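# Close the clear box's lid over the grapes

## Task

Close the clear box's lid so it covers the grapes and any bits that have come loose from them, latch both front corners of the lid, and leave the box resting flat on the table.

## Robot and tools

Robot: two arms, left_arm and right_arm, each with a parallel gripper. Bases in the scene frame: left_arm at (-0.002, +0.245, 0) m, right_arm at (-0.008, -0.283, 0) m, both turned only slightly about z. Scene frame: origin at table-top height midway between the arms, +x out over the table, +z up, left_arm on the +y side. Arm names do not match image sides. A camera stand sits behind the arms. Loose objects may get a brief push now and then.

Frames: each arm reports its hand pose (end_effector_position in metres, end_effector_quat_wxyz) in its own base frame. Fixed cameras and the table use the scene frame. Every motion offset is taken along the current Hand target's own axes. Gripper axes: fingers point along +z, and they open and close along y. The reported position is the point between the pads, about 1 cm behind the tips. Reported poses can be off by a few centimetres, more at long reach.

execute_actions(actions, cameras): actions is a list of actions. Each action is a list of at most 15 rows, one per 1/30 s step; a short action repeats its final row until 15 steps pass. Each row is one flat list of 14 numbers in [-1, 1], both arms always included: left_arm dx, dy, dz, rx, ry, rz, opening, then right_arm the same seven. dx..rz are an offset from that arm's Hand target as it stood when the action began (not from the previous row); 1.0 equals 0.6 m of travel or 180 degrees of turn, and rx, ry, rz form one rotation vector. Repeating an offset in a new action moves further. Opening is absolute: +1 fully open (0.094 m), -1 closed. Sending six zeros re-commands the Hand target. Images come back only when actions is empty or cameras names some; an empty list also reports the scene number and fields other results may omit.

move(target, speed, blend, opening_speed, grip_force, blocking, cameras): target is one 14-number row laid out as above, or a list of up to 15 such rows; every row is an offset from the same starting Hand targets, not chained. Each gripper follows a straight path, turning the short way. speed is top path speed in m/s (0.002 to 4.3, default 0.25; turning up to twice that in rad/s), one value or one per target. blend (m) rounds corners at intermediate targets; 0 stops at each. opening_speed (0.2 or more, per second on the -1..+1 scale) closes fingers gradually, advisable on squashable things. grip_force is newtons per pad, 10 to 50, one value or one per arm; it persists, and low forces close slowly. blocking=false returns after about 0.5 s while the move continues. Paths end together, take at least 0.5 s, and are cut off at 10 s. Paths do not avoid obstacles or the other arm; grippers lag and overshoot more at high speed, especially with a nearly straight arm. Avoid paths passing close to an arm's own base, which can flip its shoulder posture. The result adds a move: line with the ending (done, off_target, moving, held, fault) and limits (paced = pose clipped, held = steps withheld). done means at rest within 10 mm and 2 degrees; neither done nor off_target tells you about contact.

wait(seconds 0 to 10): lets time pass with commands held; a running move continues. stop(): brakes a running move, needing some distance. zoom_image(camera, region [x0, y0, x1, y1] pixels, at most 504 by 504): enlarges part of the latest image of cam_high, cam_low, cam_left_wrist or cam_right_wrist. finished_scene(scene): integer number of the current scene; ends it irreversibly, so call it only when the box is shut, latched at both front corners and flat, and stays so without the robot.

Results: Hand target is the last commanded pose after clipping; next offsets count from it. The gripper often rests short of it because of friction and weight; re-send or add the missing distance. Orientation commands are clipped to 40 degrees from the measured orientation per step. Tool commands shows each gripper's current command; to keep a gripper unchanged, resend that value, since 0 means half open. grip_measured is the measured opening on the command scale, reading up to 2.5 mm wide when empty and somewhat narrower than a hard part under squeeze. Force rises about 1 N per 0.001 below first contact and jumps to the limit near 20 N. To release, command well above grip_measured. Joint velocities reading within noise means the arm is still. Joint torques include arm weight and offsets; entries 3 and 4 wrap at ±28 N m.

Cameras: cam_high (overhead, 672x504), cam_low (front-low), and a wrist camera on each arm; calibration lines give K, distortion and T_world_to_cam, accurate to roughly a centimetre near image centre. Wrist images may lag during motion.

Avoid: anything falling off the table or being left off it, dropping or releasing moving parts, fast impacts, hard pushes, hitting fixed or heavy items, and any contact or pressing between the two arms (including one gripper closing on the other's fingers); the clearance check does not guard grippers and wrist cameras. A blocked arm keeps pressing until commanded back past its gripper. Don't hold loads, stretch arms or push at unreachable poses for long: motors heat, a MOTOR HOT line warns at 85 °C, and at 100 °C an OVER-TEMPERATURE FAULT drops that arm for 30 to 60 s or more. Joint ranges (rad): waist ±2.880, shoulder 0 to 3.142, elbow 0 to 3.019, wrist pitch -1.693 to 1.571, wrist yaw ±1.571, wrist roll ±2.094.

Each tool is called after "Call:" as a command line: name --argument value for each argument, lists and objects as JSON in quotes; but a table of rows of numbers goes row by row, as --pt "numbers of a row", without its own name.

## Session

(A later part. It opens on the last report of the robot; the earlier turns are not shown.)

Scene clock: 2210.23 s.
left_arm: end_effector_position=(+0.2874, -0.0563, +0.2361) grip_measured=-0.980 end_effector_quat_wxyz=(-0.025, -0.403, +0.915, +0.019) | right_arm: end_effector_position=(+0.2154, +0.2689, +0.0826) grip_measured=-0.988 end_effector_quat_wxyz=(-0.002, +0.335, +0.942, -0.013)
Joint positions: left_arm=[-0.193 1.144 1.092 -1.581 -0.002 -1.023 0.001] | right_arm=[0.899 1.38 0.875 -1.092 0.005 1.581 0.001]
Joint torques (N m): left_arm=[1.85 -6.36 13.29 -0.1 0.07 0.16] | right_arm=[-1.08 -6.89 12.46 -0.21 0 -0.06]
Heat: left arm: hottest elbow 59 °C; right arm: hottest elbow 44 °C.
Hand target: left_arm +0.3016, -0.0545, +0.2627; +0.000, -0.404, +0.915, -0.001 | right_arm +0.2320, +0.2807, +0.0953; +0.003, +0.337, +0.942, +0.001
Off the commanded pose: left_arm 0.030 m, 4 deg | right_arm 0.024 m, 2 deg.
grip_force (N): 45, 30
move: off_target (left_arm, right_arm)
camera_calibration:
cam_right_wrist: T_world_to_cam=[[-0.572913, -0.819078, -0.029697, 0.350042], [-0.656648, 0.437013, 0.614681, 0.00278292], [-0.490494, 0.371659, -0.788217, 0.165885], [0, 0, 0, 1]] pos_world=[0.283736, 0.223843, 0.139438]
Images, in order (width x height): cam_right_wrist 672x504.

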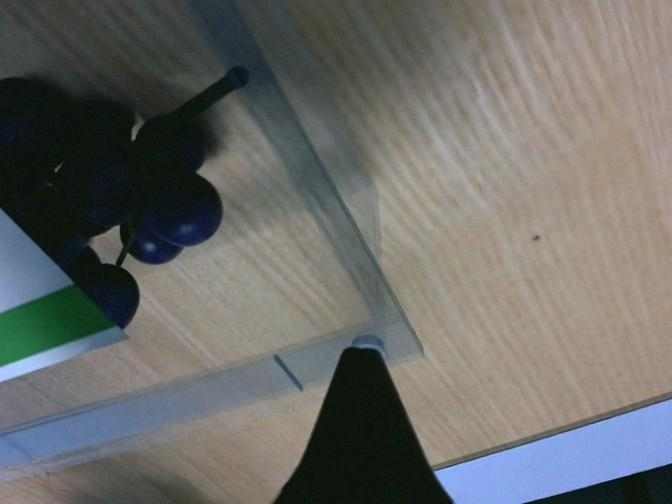

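Call:
move --target '[0,0,0,0,0,0,-1,0,-0.013,0.035,0,0,0,-1]' --speed 0.05 --cameras '["cam_right_wrist"]'

Call:
zoom_image --camera "cam_right_wrist" --region '[250, 220, 470, 400]'

Scene clock: 2216.00 s.
left_arm: end_effector_position=(+0.2874, -0.0563, +0.2361) grip_measured=-0.980 end_effector_quat_wxyz=(-0.025, -0.403, +0.915, +0.019) | right_arm: end_effector_position=(+0.2217, +0.2768, +0.0793) grip_measured=-0.988 end_effector_quat_wxyz=(+0.003, +0.334, +0.942, +0.002)
Joint positions: left_arm=[-0.193 1.144 1.092 -1.581 -0.002 -1.023 0.001] | right_arm=[0.899 1.39 0.875 -1.05 0.005 1.581 0.001]
Joint torques (N m): left_arm=[1.85 -6.36 13.29 -0.12 0.07 0.17] | right_arm=[-0.97 -7.12 7.91 0.55 -0.02 0]
Heat: left arm: hottest elbow 59 °C; right arm: hottest elbow 44 °C.
Hand target: left_arm +0.3016, -0.0545, +0.2627; +0.000, -0.404, +0.915, -0.001 | right_arm +0.2272, +0.2747, +0.0743; +0.003, +0.337, +0.942, +0.001
Off the commanded pose: left_arm 0.030 m, 4 deg | right_arm 0.008 m, 0 deg.
grip_force (N): 45, 30
move: off_target (left_arm)
camera_calibration:
cam_right_wrist: T_world_to_cam=[[-0.571374, -0.818318, -0.0623464, 0.362001], [-0.669474, 0.420808, 0.612148, 0.0129838], [-0.474696, 0.391505, -0.788282, 0.154496], [0, 0, 0, 1]] pos_world=[0.288869, 0.230283, 0.136408]
Images, in order (width x height): cam_right_wrist 672x504.

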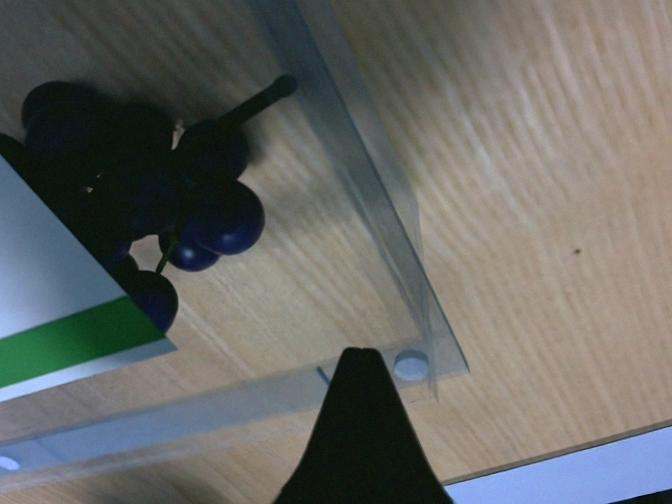

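Scaled by 2.291.

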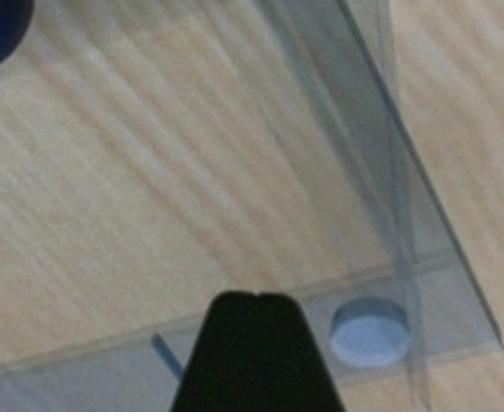

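Call:
move --pt "0 0 0 0 0 0 -1 0 0 -0.16 0 0 0 -1" --pt "0 0 0 0 0 0 -1 0 -0.012 -0.06 0 0 0 -1" --speed 0.08 --cameras '["cam_right_wrist"]'

Call:
zoom_image --camera "cam_right_wrist" --region '[220, 220, 470, 400]'

Scene clock: 2227.20 s.
left_arm: end_effector_position=(+0.2874, -0.0563, +0.2361) grip_measured=-0.980 end_effector_quat_wxyz=(-0.025, -0.403, +0.915, +0.019) | right_arm: end_effector_position=(+0.2173, +0.2713, +0.1150) grip_measured=-0.988 end_effector_quat_wxyz=(+0.003, +0.334, +0.942, +0.002)
Joint positions: left_arm=[-0.193 1.144 1.092 -1.581 -0.002 -1.023 0.001] | right_arm=[0.899 1.325 0.917 -1.157 0.005 1.581 0.001]
Joint torques (N m): left_arm=[1.79 -6.36 13.29 -0.1 0.07 0.17] | right_arm=[-1.08 -6.71 8.18 0.35 -0.01 0]
Heat: left arm: hottest elbow 59 °C; right arm: hottest elbow 44 °C.
Hand target: left_arm +0.3016, -0.0545, +0.2627; +0.000, -0.404, +0.915, -0.001 | right_arm +0.2224, +0.2691, +0.1102; +0.003, +0.337, +0.942, +0.000
Off the commanded pose: left_arm 0.030 m, 4 deg | right_arm 0.007 m, 0 deg.
grip_force (N): 45, 30
move: off_target (left_arm)
camera_calibration:
cam_right_wrist: T_world_to_cam=[[-0.571374, -0.818318, -0.0623464, 0.357263], [-0.669474, 0.420808, 0.612148, -0.009373], [-0.474696, 0.391505, -0.788282, 0.182671], [0, 0, 0, 1]] pos_world=[0.284569, 0.224783, 0.172008]
Images, in order (width x height): cam_right_wrist 672x504.

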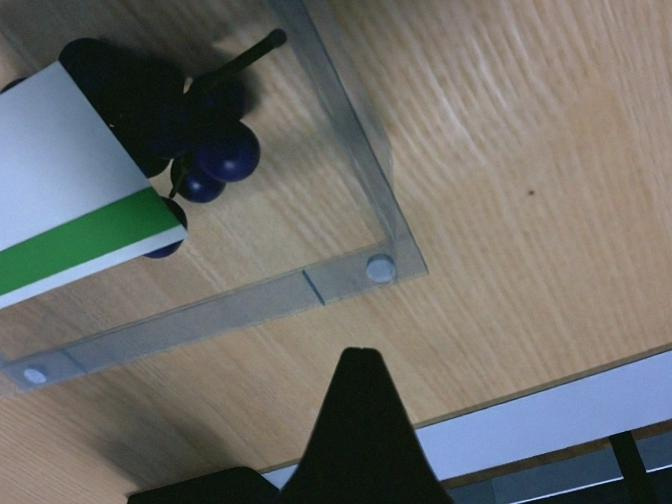

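Scaled by 2.016.

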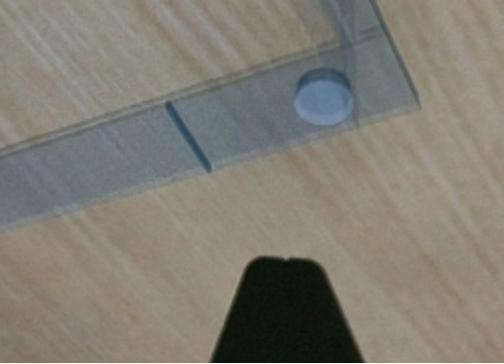

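Call:
execute_actions --actions '[]'

Call:
zoom_image --camera "cam_low" --region '[215, 255, 305, 325]'

Call:
zoom_image --camera "cam_right_wrist" --region '[260, 180, 460, 330]'

Call:
zoom_image --camera "cam_right_wrist" --region '[0, 280, 200, 420]'

Scene clock: 2258.10 s.
left_arm: end_effector_position=(+0.2874, -0.0563, +0.2361) grip_measured=-0.980 end_effector_quat_wxyz=(-0.025, -0.403, +0.915, +0.019) | right_arm: end_effector_position=(+0.2173, +0.2713, +0.1150) grip_measured=-0.988 end_effector_quat_wxyz=(+0.003, +0.334, +0.942, +0.002)
Joint positions: left_arm=[-0.193 1.144 1.092 -1.581 -0.002 -1.023 0.001] | right_arm=[0.899 1.325 0.917 -1.157 0.005 1.581 0.001]
Joint velocities: within noise
Joint torques (N m): left_arm=[1.85 -6.36 13.29 -0.09 0.07 0.17] | right_arm=[-0.97 -6.71 8.23 0.5 -0.02 0]
Heat: left arm: hottest elbow 60 °C; right arm: hottest elbow 45 °C.
Hand target: left_arm +0.3016, -0.0545, +0.2627; +0.000, -0.404, +0.915, -0.001 | right_arm +0.2223, +0.2691, +0.1102; +0.003, +0.337, +0.942, +0.000
Tool commands: left_gripper/opening=-1.0 right_gripper/opening=-1.0
Off the commanded pose: left_arm 0.030 m, 4 deg | right_arm 0.007 m, 0 deg.
grip_force (N): 45, 30
camera_calibration:
cam_left_wrist: T_world_to_cam=[[0.808637, -0.583489, -0.0751452, -0.249332], [-0.391997, -0.629637, 0.670743, -0.0595842], [-0.438685, -0.512931, -0.737874, 0.367095], [0, 0, 0, 1]] pos_world=[0.339301, 0.00529525, 0.292099]
cam_right_wrist: T_world_to_cam=[[-0.571374, -0.818318, -0.0623464, 0.357263], [-0.669474, 0.420808, 0.612148, -0.009373], [-0.474696, 0.391505, -0.788282, 0.182671], [0, 0, 0, 1]] pos_world=[0.284569, 0.224783, 0.172008]

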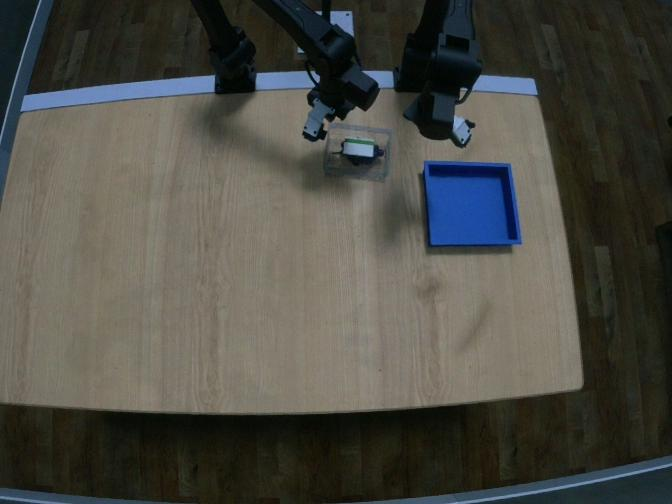

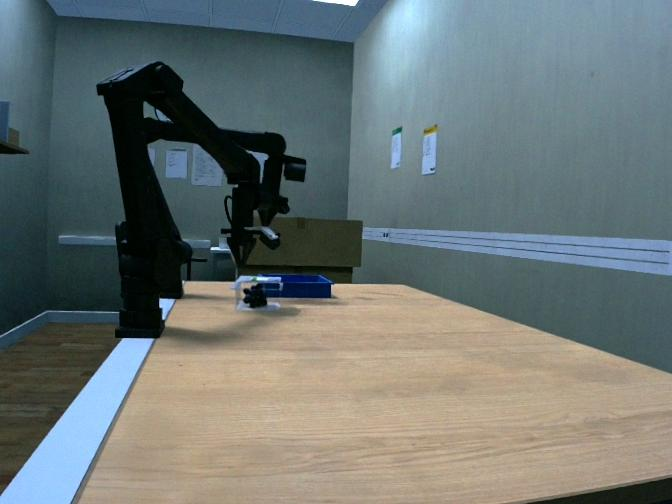

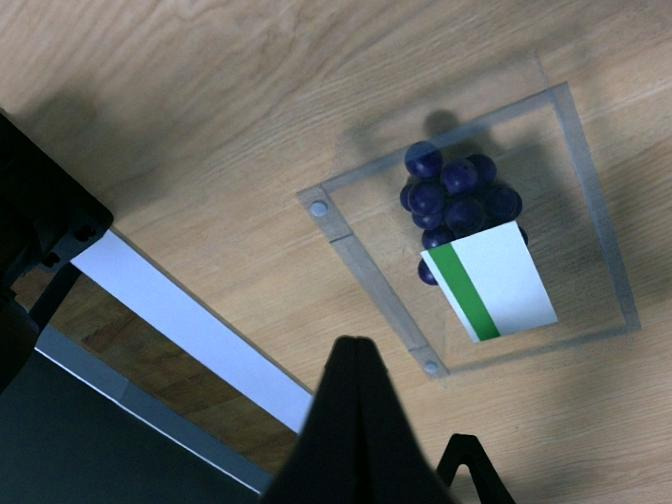

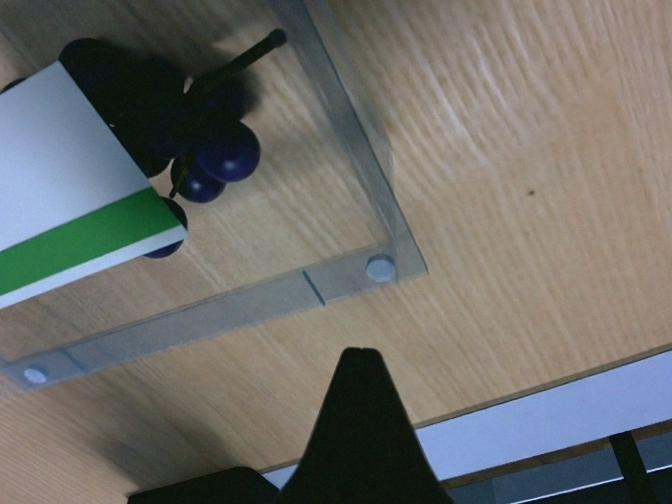

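Scaled by 5.600.

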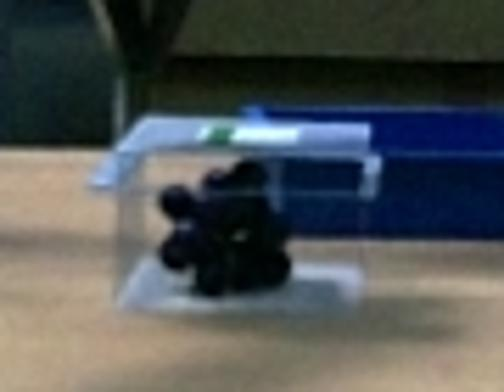

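Scaled by 2.520.

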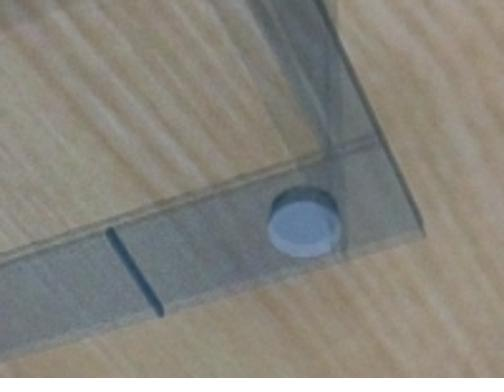

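Scaled by 2.520.

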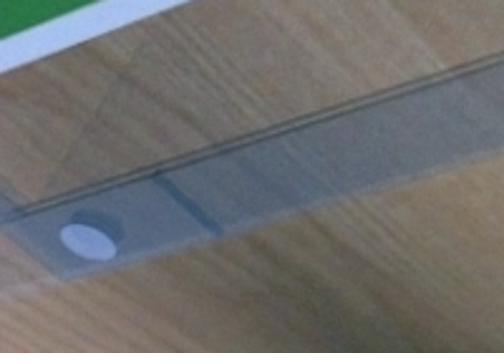

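Call:
move --target '[0,0,0,0,0,0,-1,-0.0041,-0.0055,0.0420,0,0,0,-1]' --speed 0.05 --cameras '["cam_right_wrist"]'

Call:
zoom_image --camera "cam_right_wrist" --region '[260, 220, 460, 370]'

Scene clock: 2320.23 s.
left_arm: end_effector_position=(+0.2874, -0.0563, +0.2361) grip_measured=-0.980 end_effector_quat_wxyz=(-0.025, -0.403, +0.915, +0.019) | right_arm: end_effector_position=(+0.2176, +0.2676, +0.0901) grip_measured=-0.988 end_effector_quat_wxyz=(+0.004, +0.334, +0.942, +0.003)
Joint positions: left_arm=[-0.193 1.144 1.092 -1.581 -0.002 -1.023 0.001] | right_arm=[0.892 1.348 0.867 -1.082 0.005 1.574 0.001]
Joint torques (N m): left_arm=[1.85 -6.36 13.29 -0.12 0.07 0.16] | right_arm=[-0.97 -6.83 7.92 0.4 -0.02 -0.02]
Heat: left arm: hottest elbow 60 °C; right arm: hottest elbow 45 °C.
Hand target: left_arm +0.3016, -0.0545, +0.2627; +0.000, -0.404, +0.915, -0.001 | right_arm +0.2224, +0.2649, +0.0850; +0.003, +0.337, +0.942, +0.000
Off the commanded pose: left_arm 0.030 m, 4 deg | right_arm 0.007 m, 0 deg.
grip_force (N): 45, 30
move: off_target (left_arm)
camera_calibration:
cam_right_wrist: T_world_to_cam=[[-0.571635, -0.818048, -0.0634937, 0.352989], [-0.669781, 0.420528, 0.612004, 0.00767013], [-0.473948, 0.39237, -0.788302, 0.164263], [0, 0, 0, 1]] pos_world=[0.28477, 0.221084, 0.147207]
Images, in order (width x height): cam_right_wrist 672x504.

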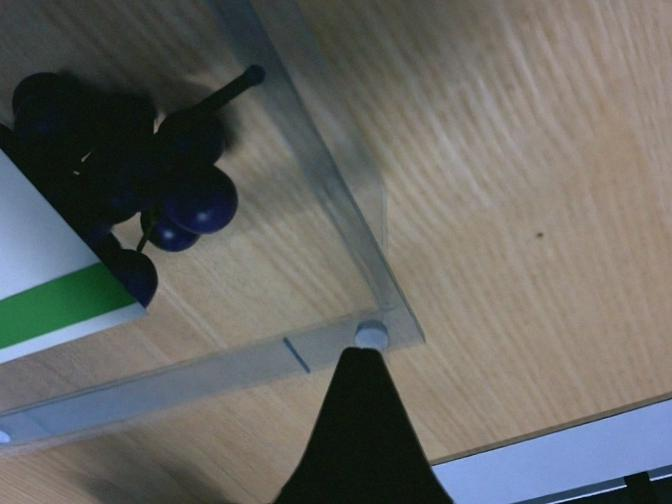

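Scaled by 2.520.

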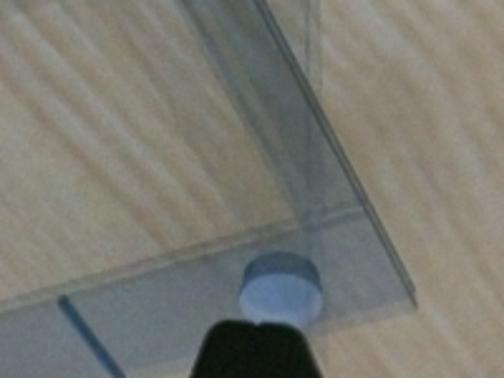

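Call:
move --pt "0 0 0 0 0 0 -1 0 -0.0033 0.0190 0 0 0 -1" --pt "0 0 0 0 0 0 -1 0 -0.0222 0.0542 0.019 0 0 -1" --speed 0.03 --blend 0.003 --cameras '["cam_right_wrist"]'

Call:
zoom_image --camera "cam_right_wrist" --region '[260, 220, 460, 370]'

Scene clock: 2335.53 s.
left_arm: end_effector_position=(+0.2874, -0.0563, +0.2361) grip_measured=-0.980 end_effector_quat_wxyz=(-0.025, -0.403, +0.915, +0.019) | right_arm: end_effector_position=(+0.2159, +0.2655, +0.0775) grip_measured=-0.988 end_effector_quat_wxyz=(+0.002, +0.334, +0.942, +0.000)
Joint positions: left_arm=[-0.193 1.144 1.092 -1.581 -0.002 -1.023 0.001] | right_arm=[0.892 1.363 0.844 -1.05 0.005 1.573 0.001]
Joint torques (N m): left_arm=[1.85 -6.42 13.3 -0.1 0.07 0.16] | right_arm=[-1.08 -4.01 5.71 0.59 -0.02 0.02]
Heat: left arm: hottest elbow 61 °C; right arm: hottest elbow 44 °C.
Hand target: left_arm +0.3016, -0.0545, +0.2627; +0.000, -0.404, +0.915, -0.001 | right_arm +0.2141, +0.2546, +0.0524; -0.007, +0.337, +0.941, -0.028
Off the commanded pose: left_arm 0.030 m, 4 deg | right_arm 0.027 m, 3 deg.
grip_force (N): 45, 30
move: off_target (left_arm, right_arm)
camera_calibration:
cam_right_wrist: T_world_to_cam=[[-0.571549, -0.818584, -0.0570239, 0.349071], [-0.667455, 0.423354, 0.612597, 0.0137712], [-0.477321, 0.38819, -0.788336, 0.156207], [0, 0, 0, 1]] pos_world=[0.283264, 0.219276, 0.134613]
Images, in order (width x height): cam_right_wrist 672x504.

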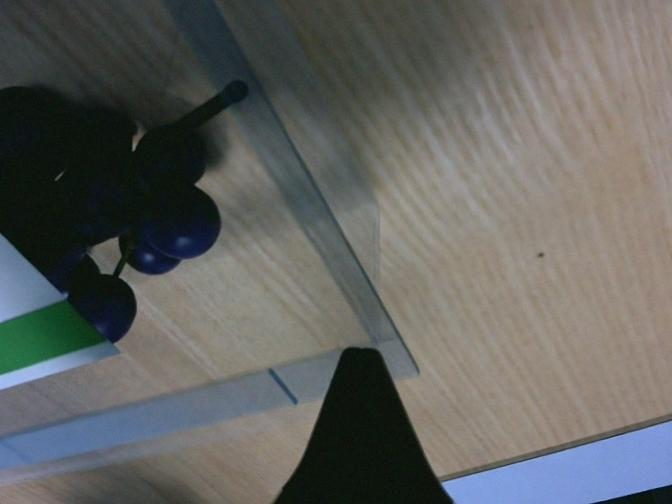

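Scaled by 2.520.

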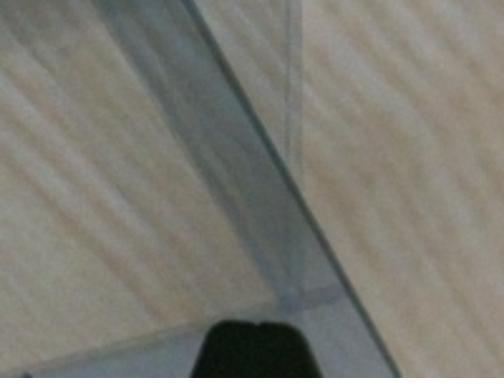

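Call:
move --target '[0,0,0,0,0,0,-1,0,-0.0188,0.0333,0.019,0,0,-1]' --speed 0.04 --cameras '["cam_right_wrist"]'

Call:
zoom_image --camera "cam_right_wrist" --region '[260, 220, 460, 370]'

Scene clock: 2343.60 s.
left_arm: end_effector_position=(+0.2874, -0.0563, +0.2361) grip_measured=-0.980 end_effector_quat_wxyz=(-0.025, -0.403, +0.915, +0.019) | right_arm: end_effector_position=(+0.2153, +0.2648, +0.0763) grip_measured=-0.988 end_effector_quat_wxyz=(+0.002, +0.334, +0.942, -0.003)
Joint positions: left_arm=[-0.193 1.144 1.092 -1.581 -0.002 -1.023 0.001] | right_arm=[0.892 1.367 0.843 -1.052 0.005 1.573 0.001]
Joint torques (N m): left_arm=[1.79 -6.36 13.3 -0.12 0.07 0.16] | right_arm=[-0.97 -1.79 3.81 0.49 -0.03 0.02]
Heat: left arm: hottest elbow 61 °C; right arm: hottest elbow 44 °C.
Hand target: left_arm +0.3016, -0.0545, +0.2627; +0.000, -0.404, +0.915, -0.001 | right_arm +0.2063, +0.2449, +0.0331; -0.017, +0.336, +0.940, -0.056
Off the commanded pose: left_arm 0.030 m, 4 deg | right_arm 0.048 m, 6 deg.
grip_force (N): 45, 30
move: off_target (left_arm, right_arm)
camera_calibration:
cam_right_wrist: T_world_to_cam=[[-0.571785, -0.818771, -0.0517258, 0.34781], [-0.665386, 0.42594, 0.613055, 0.0133631], [-0.479919, 0.384953, -0.788345, 0.156681], [0, 0, 0, 1]] pos_world=[0.282958, 0.21877, 0.133317]
Images, in order (width x height): cam_right_wrist 672x504.

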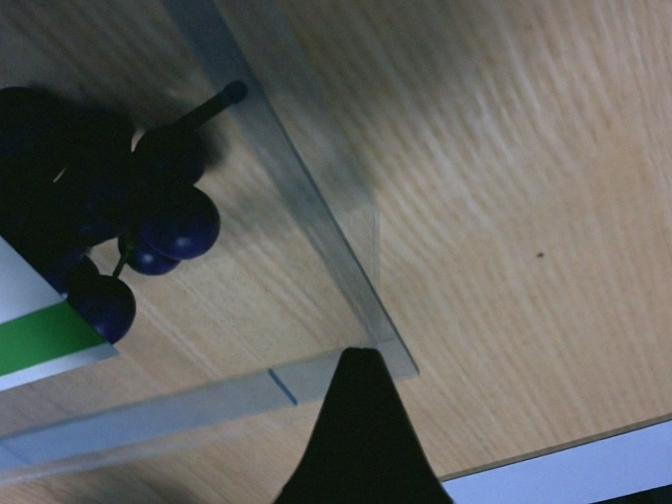

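Scaled by 2.520.

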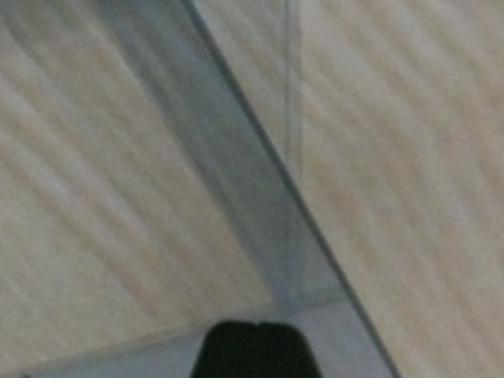

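Call:
move --target '[0,0,0,0,0,0,-1,0,-0.0188,0.0333,0.019,0,0,-1]' --speed 0.04 --cameras '["cam_right_wrist"]'

Call:
zoom_image --camera "cam_right_wrist" --region '[260, 220, 460, 370]'

Scene clock: 2348.60 s.
left_arm: end_effector_position=(+0.2874, -0.0563, +0.2361) grip_measured=-0.980 end_effector_quat_wxyz=(-0.025, -0.403, +0.915, +0.019) | right_arm: end_effector_position=(+0.2147, +0.2640, +0.0742) grip_measured=-0.988 end_effector_quat_wxyz=(+0.000, +0.334, +0.942, -0.007)
Joint positions: left_arm=[-0.193 1.144 1.092 -1.581 -0.002 -1.023 0.001] | right_arm=[0.892 1.373 0.843 -1.054 0.005 1.573 0.001]
Joint torques (N m): left_arm=[1.85 -6.36 13.3 -0.1 0.07 0.17] | right_arm=[-0.97 -0.09 1.98 0.24 -0.05 0.03]
Heat: left arm: hottest elbow 61 °C; right arm: hottest elbow 43 °C.
Hand target: left_arm +0.3016, -0.0545, +0.2627; +0.000, -0.404, +0.915, -0.001 | right_arm +0.1978, +0.2344, +0.0146; -0.027, +0.336, +0.938, -0.084
Off the commanded pose: left_arm 0.030 m, 4 deg | right_arm 0.069 m, 9 deg.
grip_force (N): 45, 30
move: off_target (left_arm, right_arm)
camera_calibration:
cam_right_wrist: T_world_to_cam=[[-0.572053, -0.81911, -0.0425858, 0.346138], [-0.661866, 0.430325, 0.613803, 0.0125643], [-0.484446, 0.379314, -0.78831, 0.157549], [0, 0, 0, 1]] pos_world=[0.282649, 0.218358, 0.131226]
Images, in order (width x height): cam_right_wrist 672x504.

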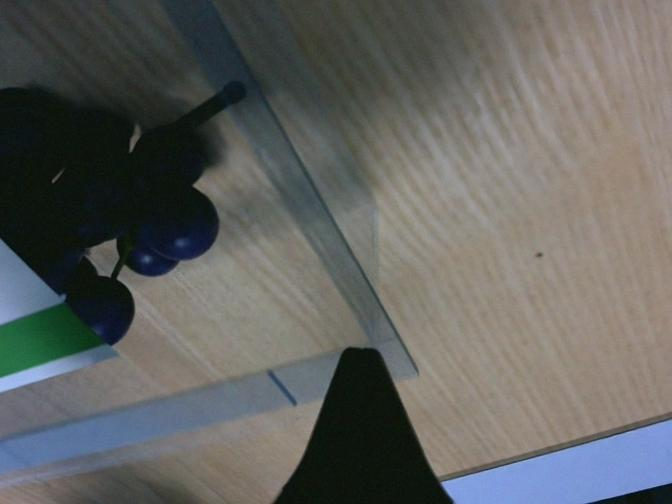

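Scaled by 2.520.

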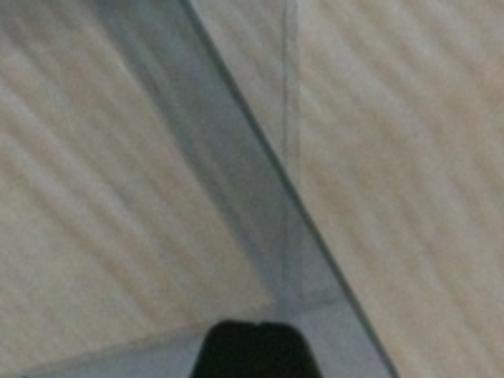

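Call:
move --target '[0,0,0,0,0,0,-1,0,-0.0188,0.0333,0.019,0,0,-1]' --speed 0.04 --cameras '["cam_right_wrist", "cam_low", "cam_left_wrist"]'

Call:
zoom_image --camera "cam_low" --region '[215, 255, 305, 325]'

Call:
zoom_image --camera "cam_right_wrist" --region '[260, 220, 460, 370]'

Scene clock: 2358.50 s.
left_arm: end_effector_position=(+0.2874, -0.0563, +0.2361) grip_measured=-0.980 end_effector_quat_wxyz=(-0.025, -0.403, +0.915, +0.019) | right_arm: end_effector_position=(+0.2129, +0.2620, +0.0721) grip_measured=-0.988 end_effector_quat_wxyz=(-0.002, +0.334, +0.942, -0.013)
Joint positions: left_arm=[-0.193 1.144 1.092 -1.581 -0.002 -1.023 0.001] | right_arm=[0.892 1.378 0.841 -1.06 0.004 1.573 0.001]
Joint torques (N m): left_arm=[1.85 -6.36 13.29 -0.1 0.07 0.17] | right_arm=[-0.85 1.61 0.2 0.05 -0.04 0.05]
Heat: left arm: hottest elbow 61 °C; right arm: hottest elbow 42 °C.
Hand target: left_arm +0.3016, -0.0545, +0.2627; +0.000, -0.404, +0.915, -0.001 | right_arm +0.1887, +0.2231, -0.0030; -0.037, +0.335, +0.935, -0.111
Off the commanded pose: left_arm 0.030 m, 4 deg | right_arm 0.088 m, 12 deg.
grip_force (N): 45, 30
move: off_target (left_arm, right_arm)
camera_calibration:
cam_left_wrist: T_world_to_cam=[[0.808637, -0.583489, -0.0751452, -0.249332], [-0.391997, -0.629637, 0.670743, -0.0595842], [-0.438685, -0.512931, -0.737874, 0.367095], [0, 0, 0, 1]] pos_world=[0.339301, 0.00529525, 0.292099]
cam_right_wrist: T_world_to_cam=[[-0.572304, -0.819491, -0.0300318, 0.342583], [-0.656823, 0.436161, 0.6151, 0.0109001], [-0.49097, 0.37175, -0.787877, 0.159103], [0, 0, 0, 1]] pos_world=[0.281336, 0.216843, 0.128938]
Images, in order (width x height): cam_low 672x504, cam_left_wrist 672x504, cam_right_wrist 672x504.

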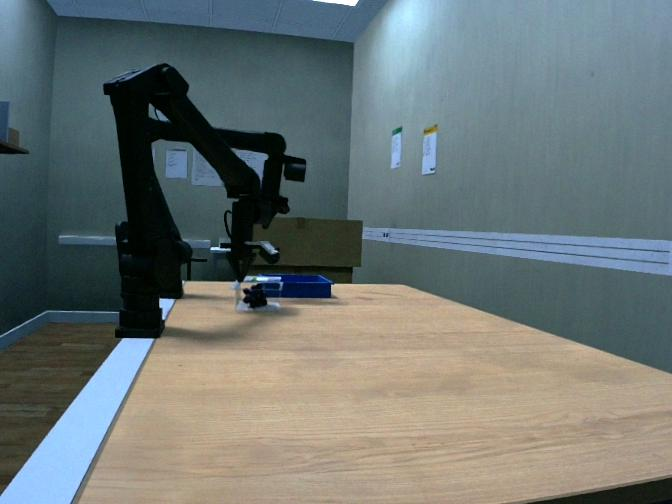

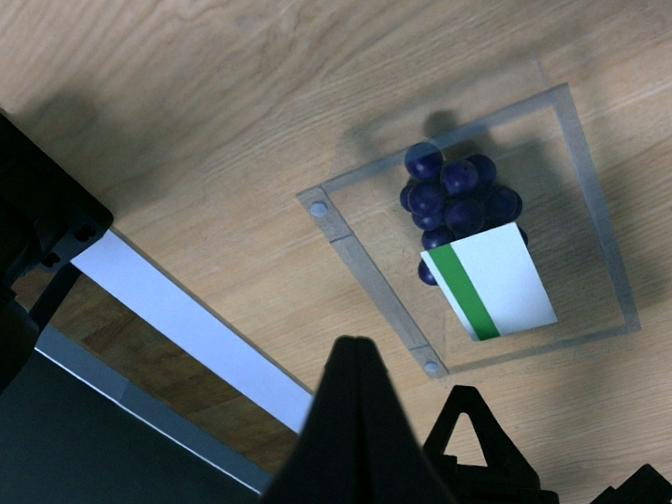

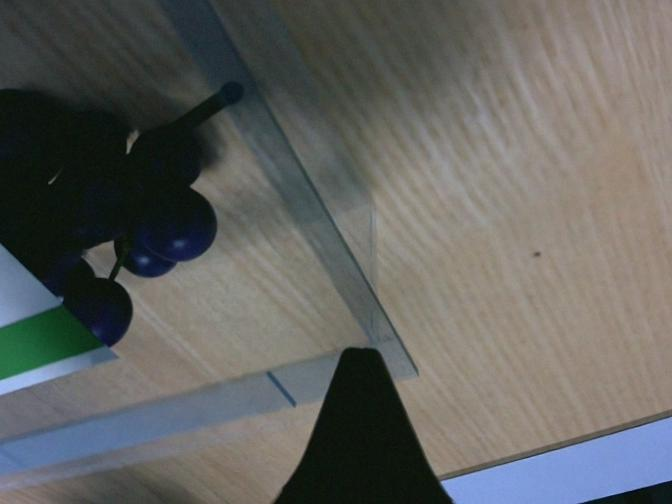

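Scaled by 5.600.

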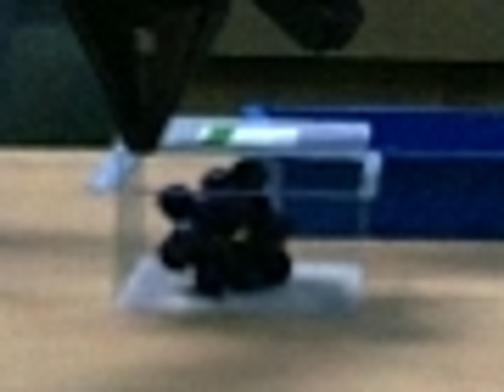

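Scaled by 2.520.

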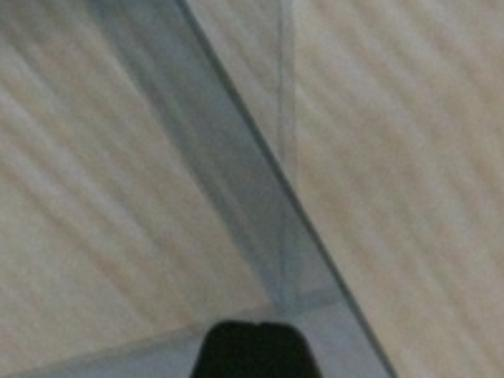

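Call:
zoom_image --camera "cam_left_wrist" --region '[380, 320, 600, 504]'

Call:
zoom_image --camera "cam_right_wrist" --region '[280, 290, 480, 440]'

Call:
zoom_image --camera "cam_low" --region '[215, 225, 295, 315]'

Scaled by 2.291.

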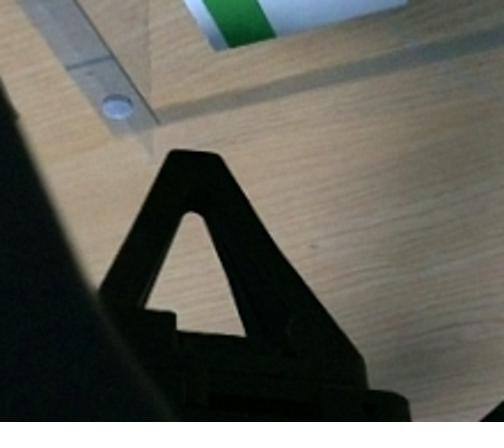

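Scaled by 2.520.

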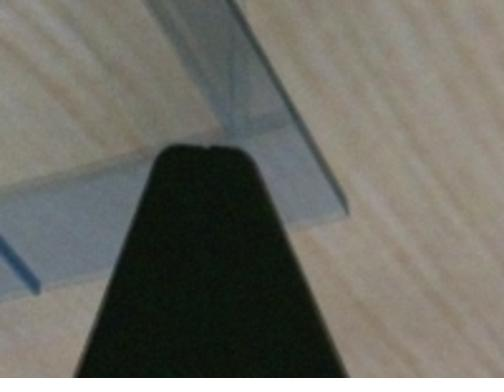

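Scaled by 5.600.

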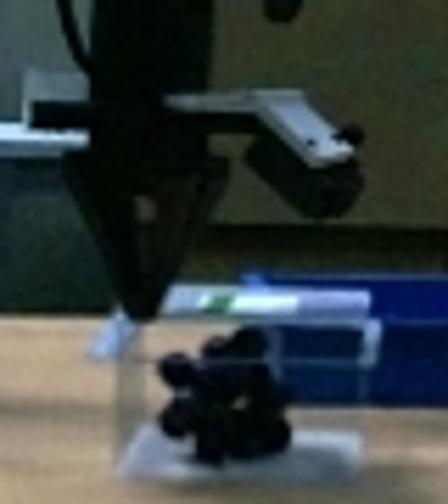

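Call:
move --target '[0,0,0,0,0,0,-1,0.0008,0.0306,-0.2527,-0.076,0,0,-1]' --speed 0.06 --cameras '["cam_right_wrist", "cam_left_wrist"]'

Call:
zoom_image --camera "cam_left_wrist" --region '[280, 180, 460, 390]'

Scene clock: 2431.87 s.
left_arm: end_effector_position=(+0.2874, -0.0563, +0.2361) grip_measured=-0.980 end_effector_quat_wxyz=(-0.025, -0.403, +0.915, +0.019) | right_arm: end_effector_position=(+0.2086, +0.2512, +0.1171) grip_measured=-0.988 end_effector_quat_wxyz=(-0.006, +0.338, +0.941, -0.027)
Joint positions: left_arm=[-0.193 1.144 1.092 -1.581 -0.002 -1.023 0.001] | right_arm=[0.883 1.307 0.906 -1.225 0.007 1.573 0.001]
Joint torques (N m): left_arm=[1.79 -6.42 13.29 -0.1 0.07 0.17] | right_arm=[-0.32 -8.53 12.81 -0.34 -0.11 0.04]
Heat: left arm: hottest elbow 62 °C; right arm: hottest elbow 39 °C.
Hand target: left_arm +0.3016, -0.0545, +0.2627; +0.000, -0.404, +0.915, -0.001 | right_arm +0.2214, +0.2650, +0.1399; +0.003, +0.337, +0.942, +0.000
Off the commanded pose: left_arm 0.030 m, 4 deg | right_arm 0.030 m, 3 deg.
grip_force (N): 45, 30
move: off_target (left_arm, right_arm)
camera_calibration:
cam_left_wrist: T_world_to_cam=[[0.808637, -0.583489, -0.0751452, -0.249332], [-0.391997, -0.629637, 0.670743, -0.0595842], [-0.438685, -0.512931, -0.737874, 0.367095], [0, 0, 0, 1]] pos_world=[0.339301, 0.00529525, 0.292099]
cam_right_wrist: T_world_to_cam=[[-0.579657, -0.81486, -0.000587385, 0.329621], [-0.643015, 0.45697, 0.614581, -0.022964], [-0.500529, 0.356624, -0.788854, 0.202394], [0, 0, 0, 1]] pos_world=[0.277605, 0.20691, 0.173966]
Images, in order (width x height): cam_left_wrist 672x504, cam_right_wrist 672x504.

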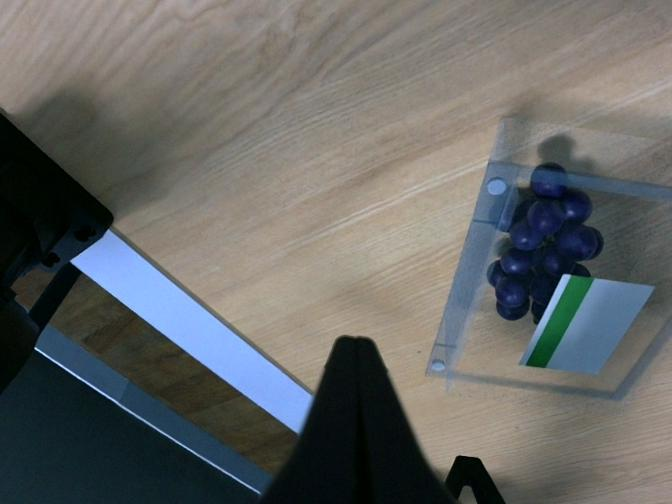

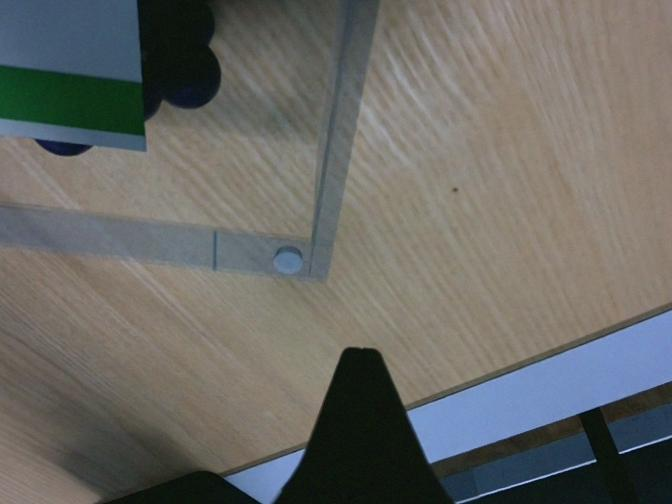

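Scaled by 2.400.

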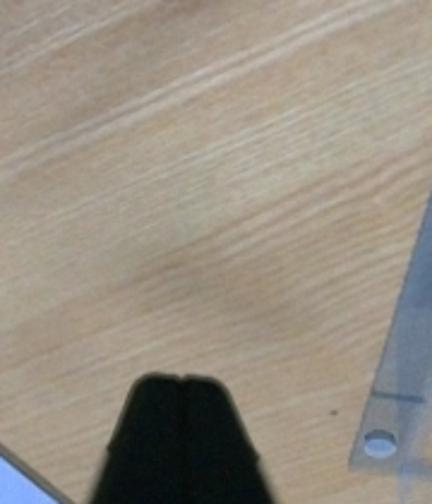

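Call:
execute_actions --actions '[]'

Call:
zoom_image --camera "cam_high" --region '[280, 80, 450, 210]'

Call:
zoom_image --camera "cam_low" --region '[215, 245, 315, 325]'

Call:
zoom_image --camera "cam_left_wrist" --region '[400, 90, 672, 420]'

Scene clock: 2438.13 s.
left_arm: end_effector_position=(+0.2874, -0.0563, +0.2361) grip_measured=-0.980 end_effector_quat_wxyz=(-0.025, -0.403, +0.915, +0.019) | right_arm: end_effector_position=(+0.2086, +0.2512, +0.1171) grip_measured=-0.988 end_effector_quat_wxyz=(-0.006, +0.338, +0.941, -0.027)
Joint positions: left_arm=[-0.193 1.144 1.092 -1.581 -0.002 -1.023 0.001] | right_arm=[0.883 1.307 0.906 -1.225 0.007 1.573 0.001]
Joint velocities: within noise
Joint torques (N m): left_arm=[1.85 -6.36 13.29 -0.1 0.07 0.16] | right_arm=[-0.03 -8.59 12.92 -0.34 -0.1 0.05]
Heat: left arm: hottest elbow 62 °C; right arm: hottest elbow 41 °C.
Hand target: left_arm +0.3016, -0.0545, +0.2627; +0.000, -0.404, +0.915, -0.001 | right_arm +0.2214, +0.2650, +0.1399; +0.003, +0.337, +0.942, +0.000
Tool commands: left_gripper/opening=-1.0 right_gripper/opening=-1.0
Off the commanded pose: left_arm 0.030 m, 4 deg | right_arm 0.030 m, 3 deg.
grip_force (N): 45, 30
camera_calibration:
cam_left_wrist: T_world_to_cam=[[0.808637, -0.583489, -0.0751452, -0.249332], [-0.391997, -0.629637, 0.670743, -0.0595842], [-0.438685, -0.512931, -0.737874, 0.367095], [0, 0, 0, 1]] pos_world=[0.339301, 0.00529525, 0.292099]
cam_right_wrist: T_world_to_cam=[[-0.579616, -0.81489, -0.000166806, 0.329483], [-0.642862, 0.45713, 0.614622, -0.0231112], [-0.500773, 0.356352, -0.788822, 0.202463], [0, 0, 0, 1]] pos_world=[0.277504, 0.20691, 0.173966]

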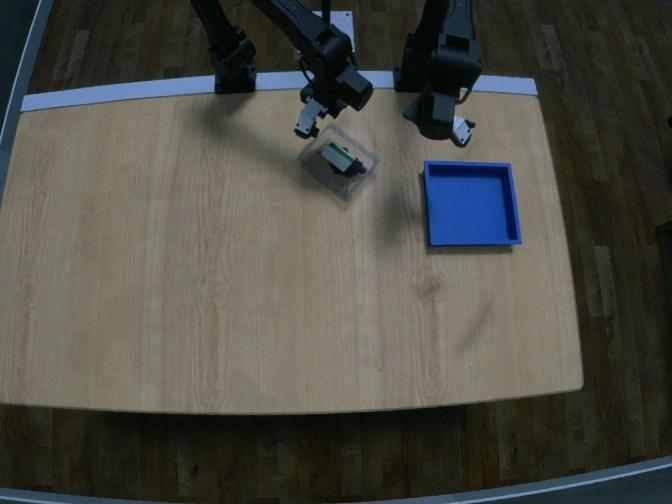

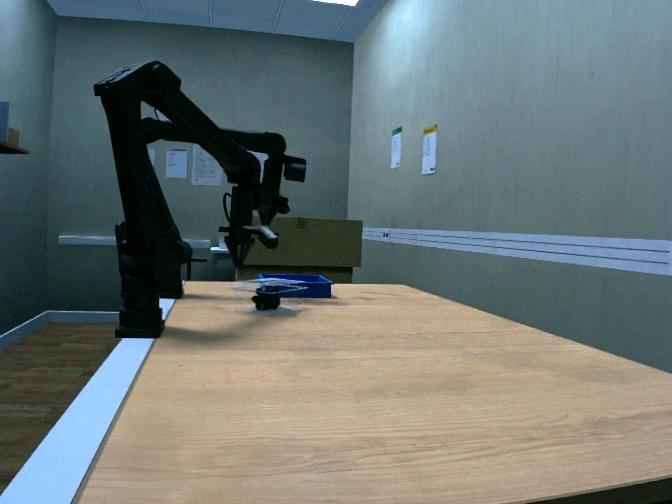

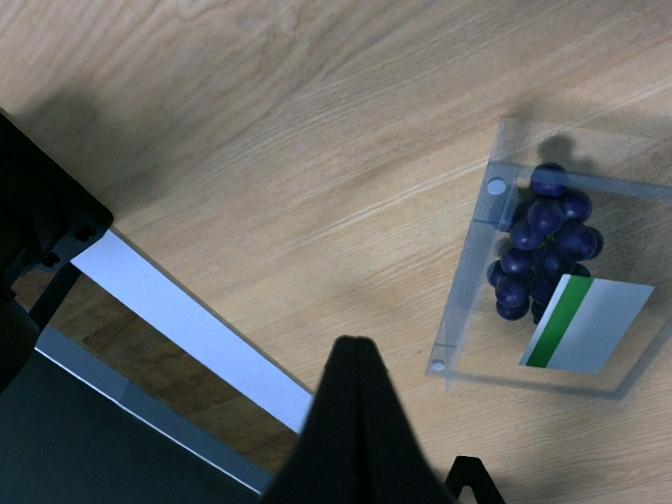

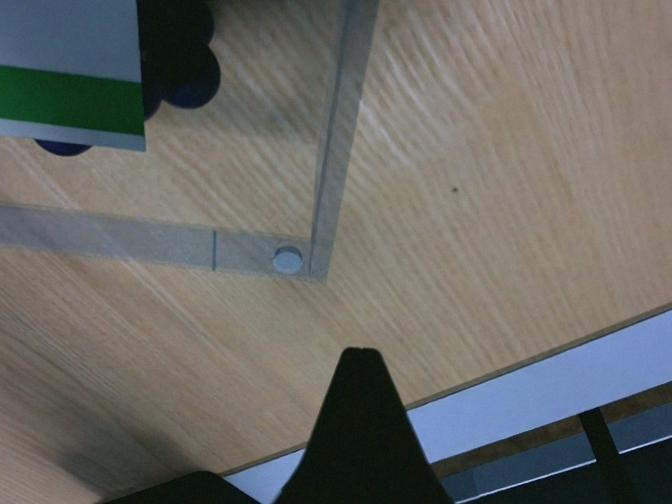

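Scaled by 2.965.

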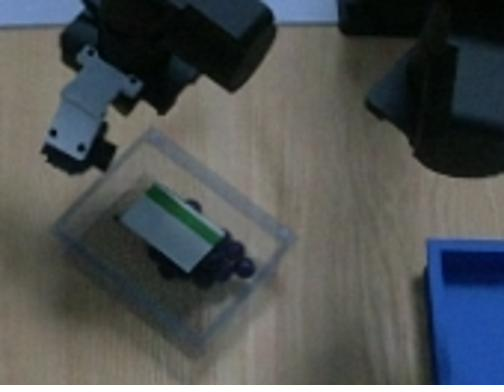

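Scaled by 5.040.

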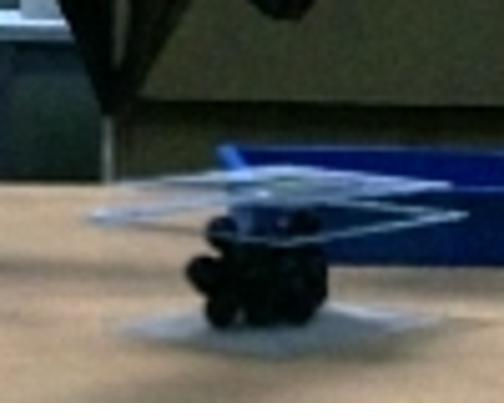

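Scaled by 1.527.

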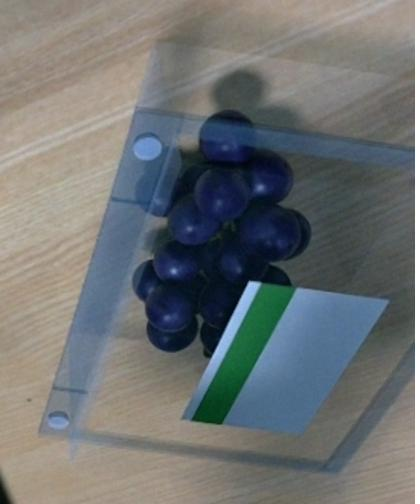

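Call:
move --target '[0,0,0,0,0,0,-1,0.028,0.0093,-0.03,0,0,-0.4967,-1]' --speed 0.2 --cameras '["cam_right_wrist", "cam_left_wrist", "cam_high"]'

Scene clock: 2466.40 s.
left_arm: end_effector_position=(+0.2874, -0.0563, +0.2361) grip_measured=-0.980 end_effector_quat_wxyz=(-0.025, -0.403, +0.915, +0.019) | right_arm: end_effector_position=(+0.2043, +0.2621, +0.1340) grip_measured=-0.988 end_effector_quat_wxyz=(-0.024, -0.412, +0.911, -0.017)
Joint positions: left_arm=[-0.193 1.144 1.092 -1.581 -0.002 -1.023 0.001] | right_arm=[0.914 1.306 0.952 -1.275 0.007 0.064 0.001]
Joint torques (N m): left_arm=[1.79 -6.42 13.29 -0.1 0.07 0.17] | right_arm=[1.08 -8.59 13.33 -0.28 -0.22 0.04]
Heat: left arm: hottest elbow 62 °C; right arm: hottest elbow 46 °C.
Hand target: left_arm +0.3016, -0.0545, +0.2627; +0.000, -0.404, +0.915, -0.001 | right_arm +0.2118, +0.2801, +0.1580; +0.002, -0.423, +0.906, -0.002
Off the commanded pose: left_arm 0.030 m, 4 deg | right_arm 0.031 m, 4 deg.
grip_force (N): 45, 30
move: off_target (left_arm, right_arm)
camera_calibration:
cam_left_wrist: T_world_to_cam=[[0.808637, -0.583489, -0.0751452, -0.249332], [-0.391997, -0.629637, 0.670743, -0.0595842], [-0.438685, -0.512931, -0.737874, 0.367095], [0, 0, 0, 1]] pos_world=[0.339301, 0.00529525, 0.292099]
cam_right_wrist: T_world_to_cam=[[0.794024, -0.605902, -0.0490658, 0.00709982], [-0.429027, -0.615752, 0.660897, 0.190126], [-0.430652, -0.503718, -0.748871, 0.415465], [0, 0, 0, 1]] pos_world=[0.254853, 0.33065, 0.185824]
Images, in order (width x height): cam_high 672x504, cam_left_wrist 672x504, cam_right_wrist 672x504.

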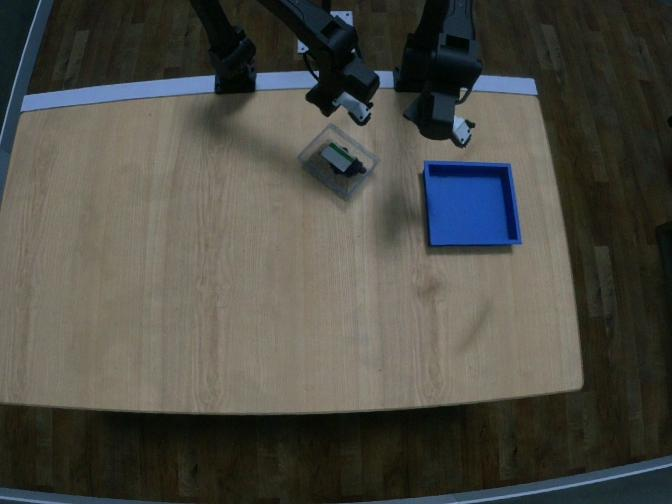

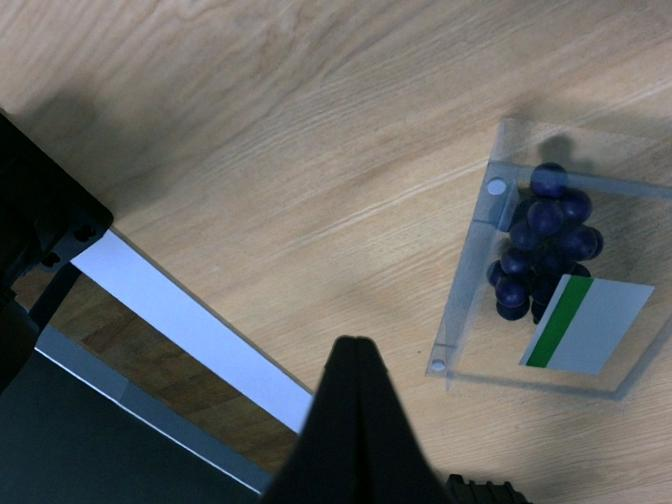

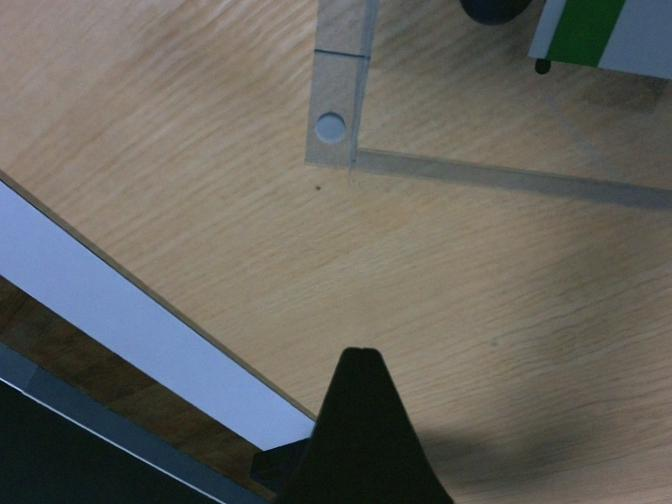

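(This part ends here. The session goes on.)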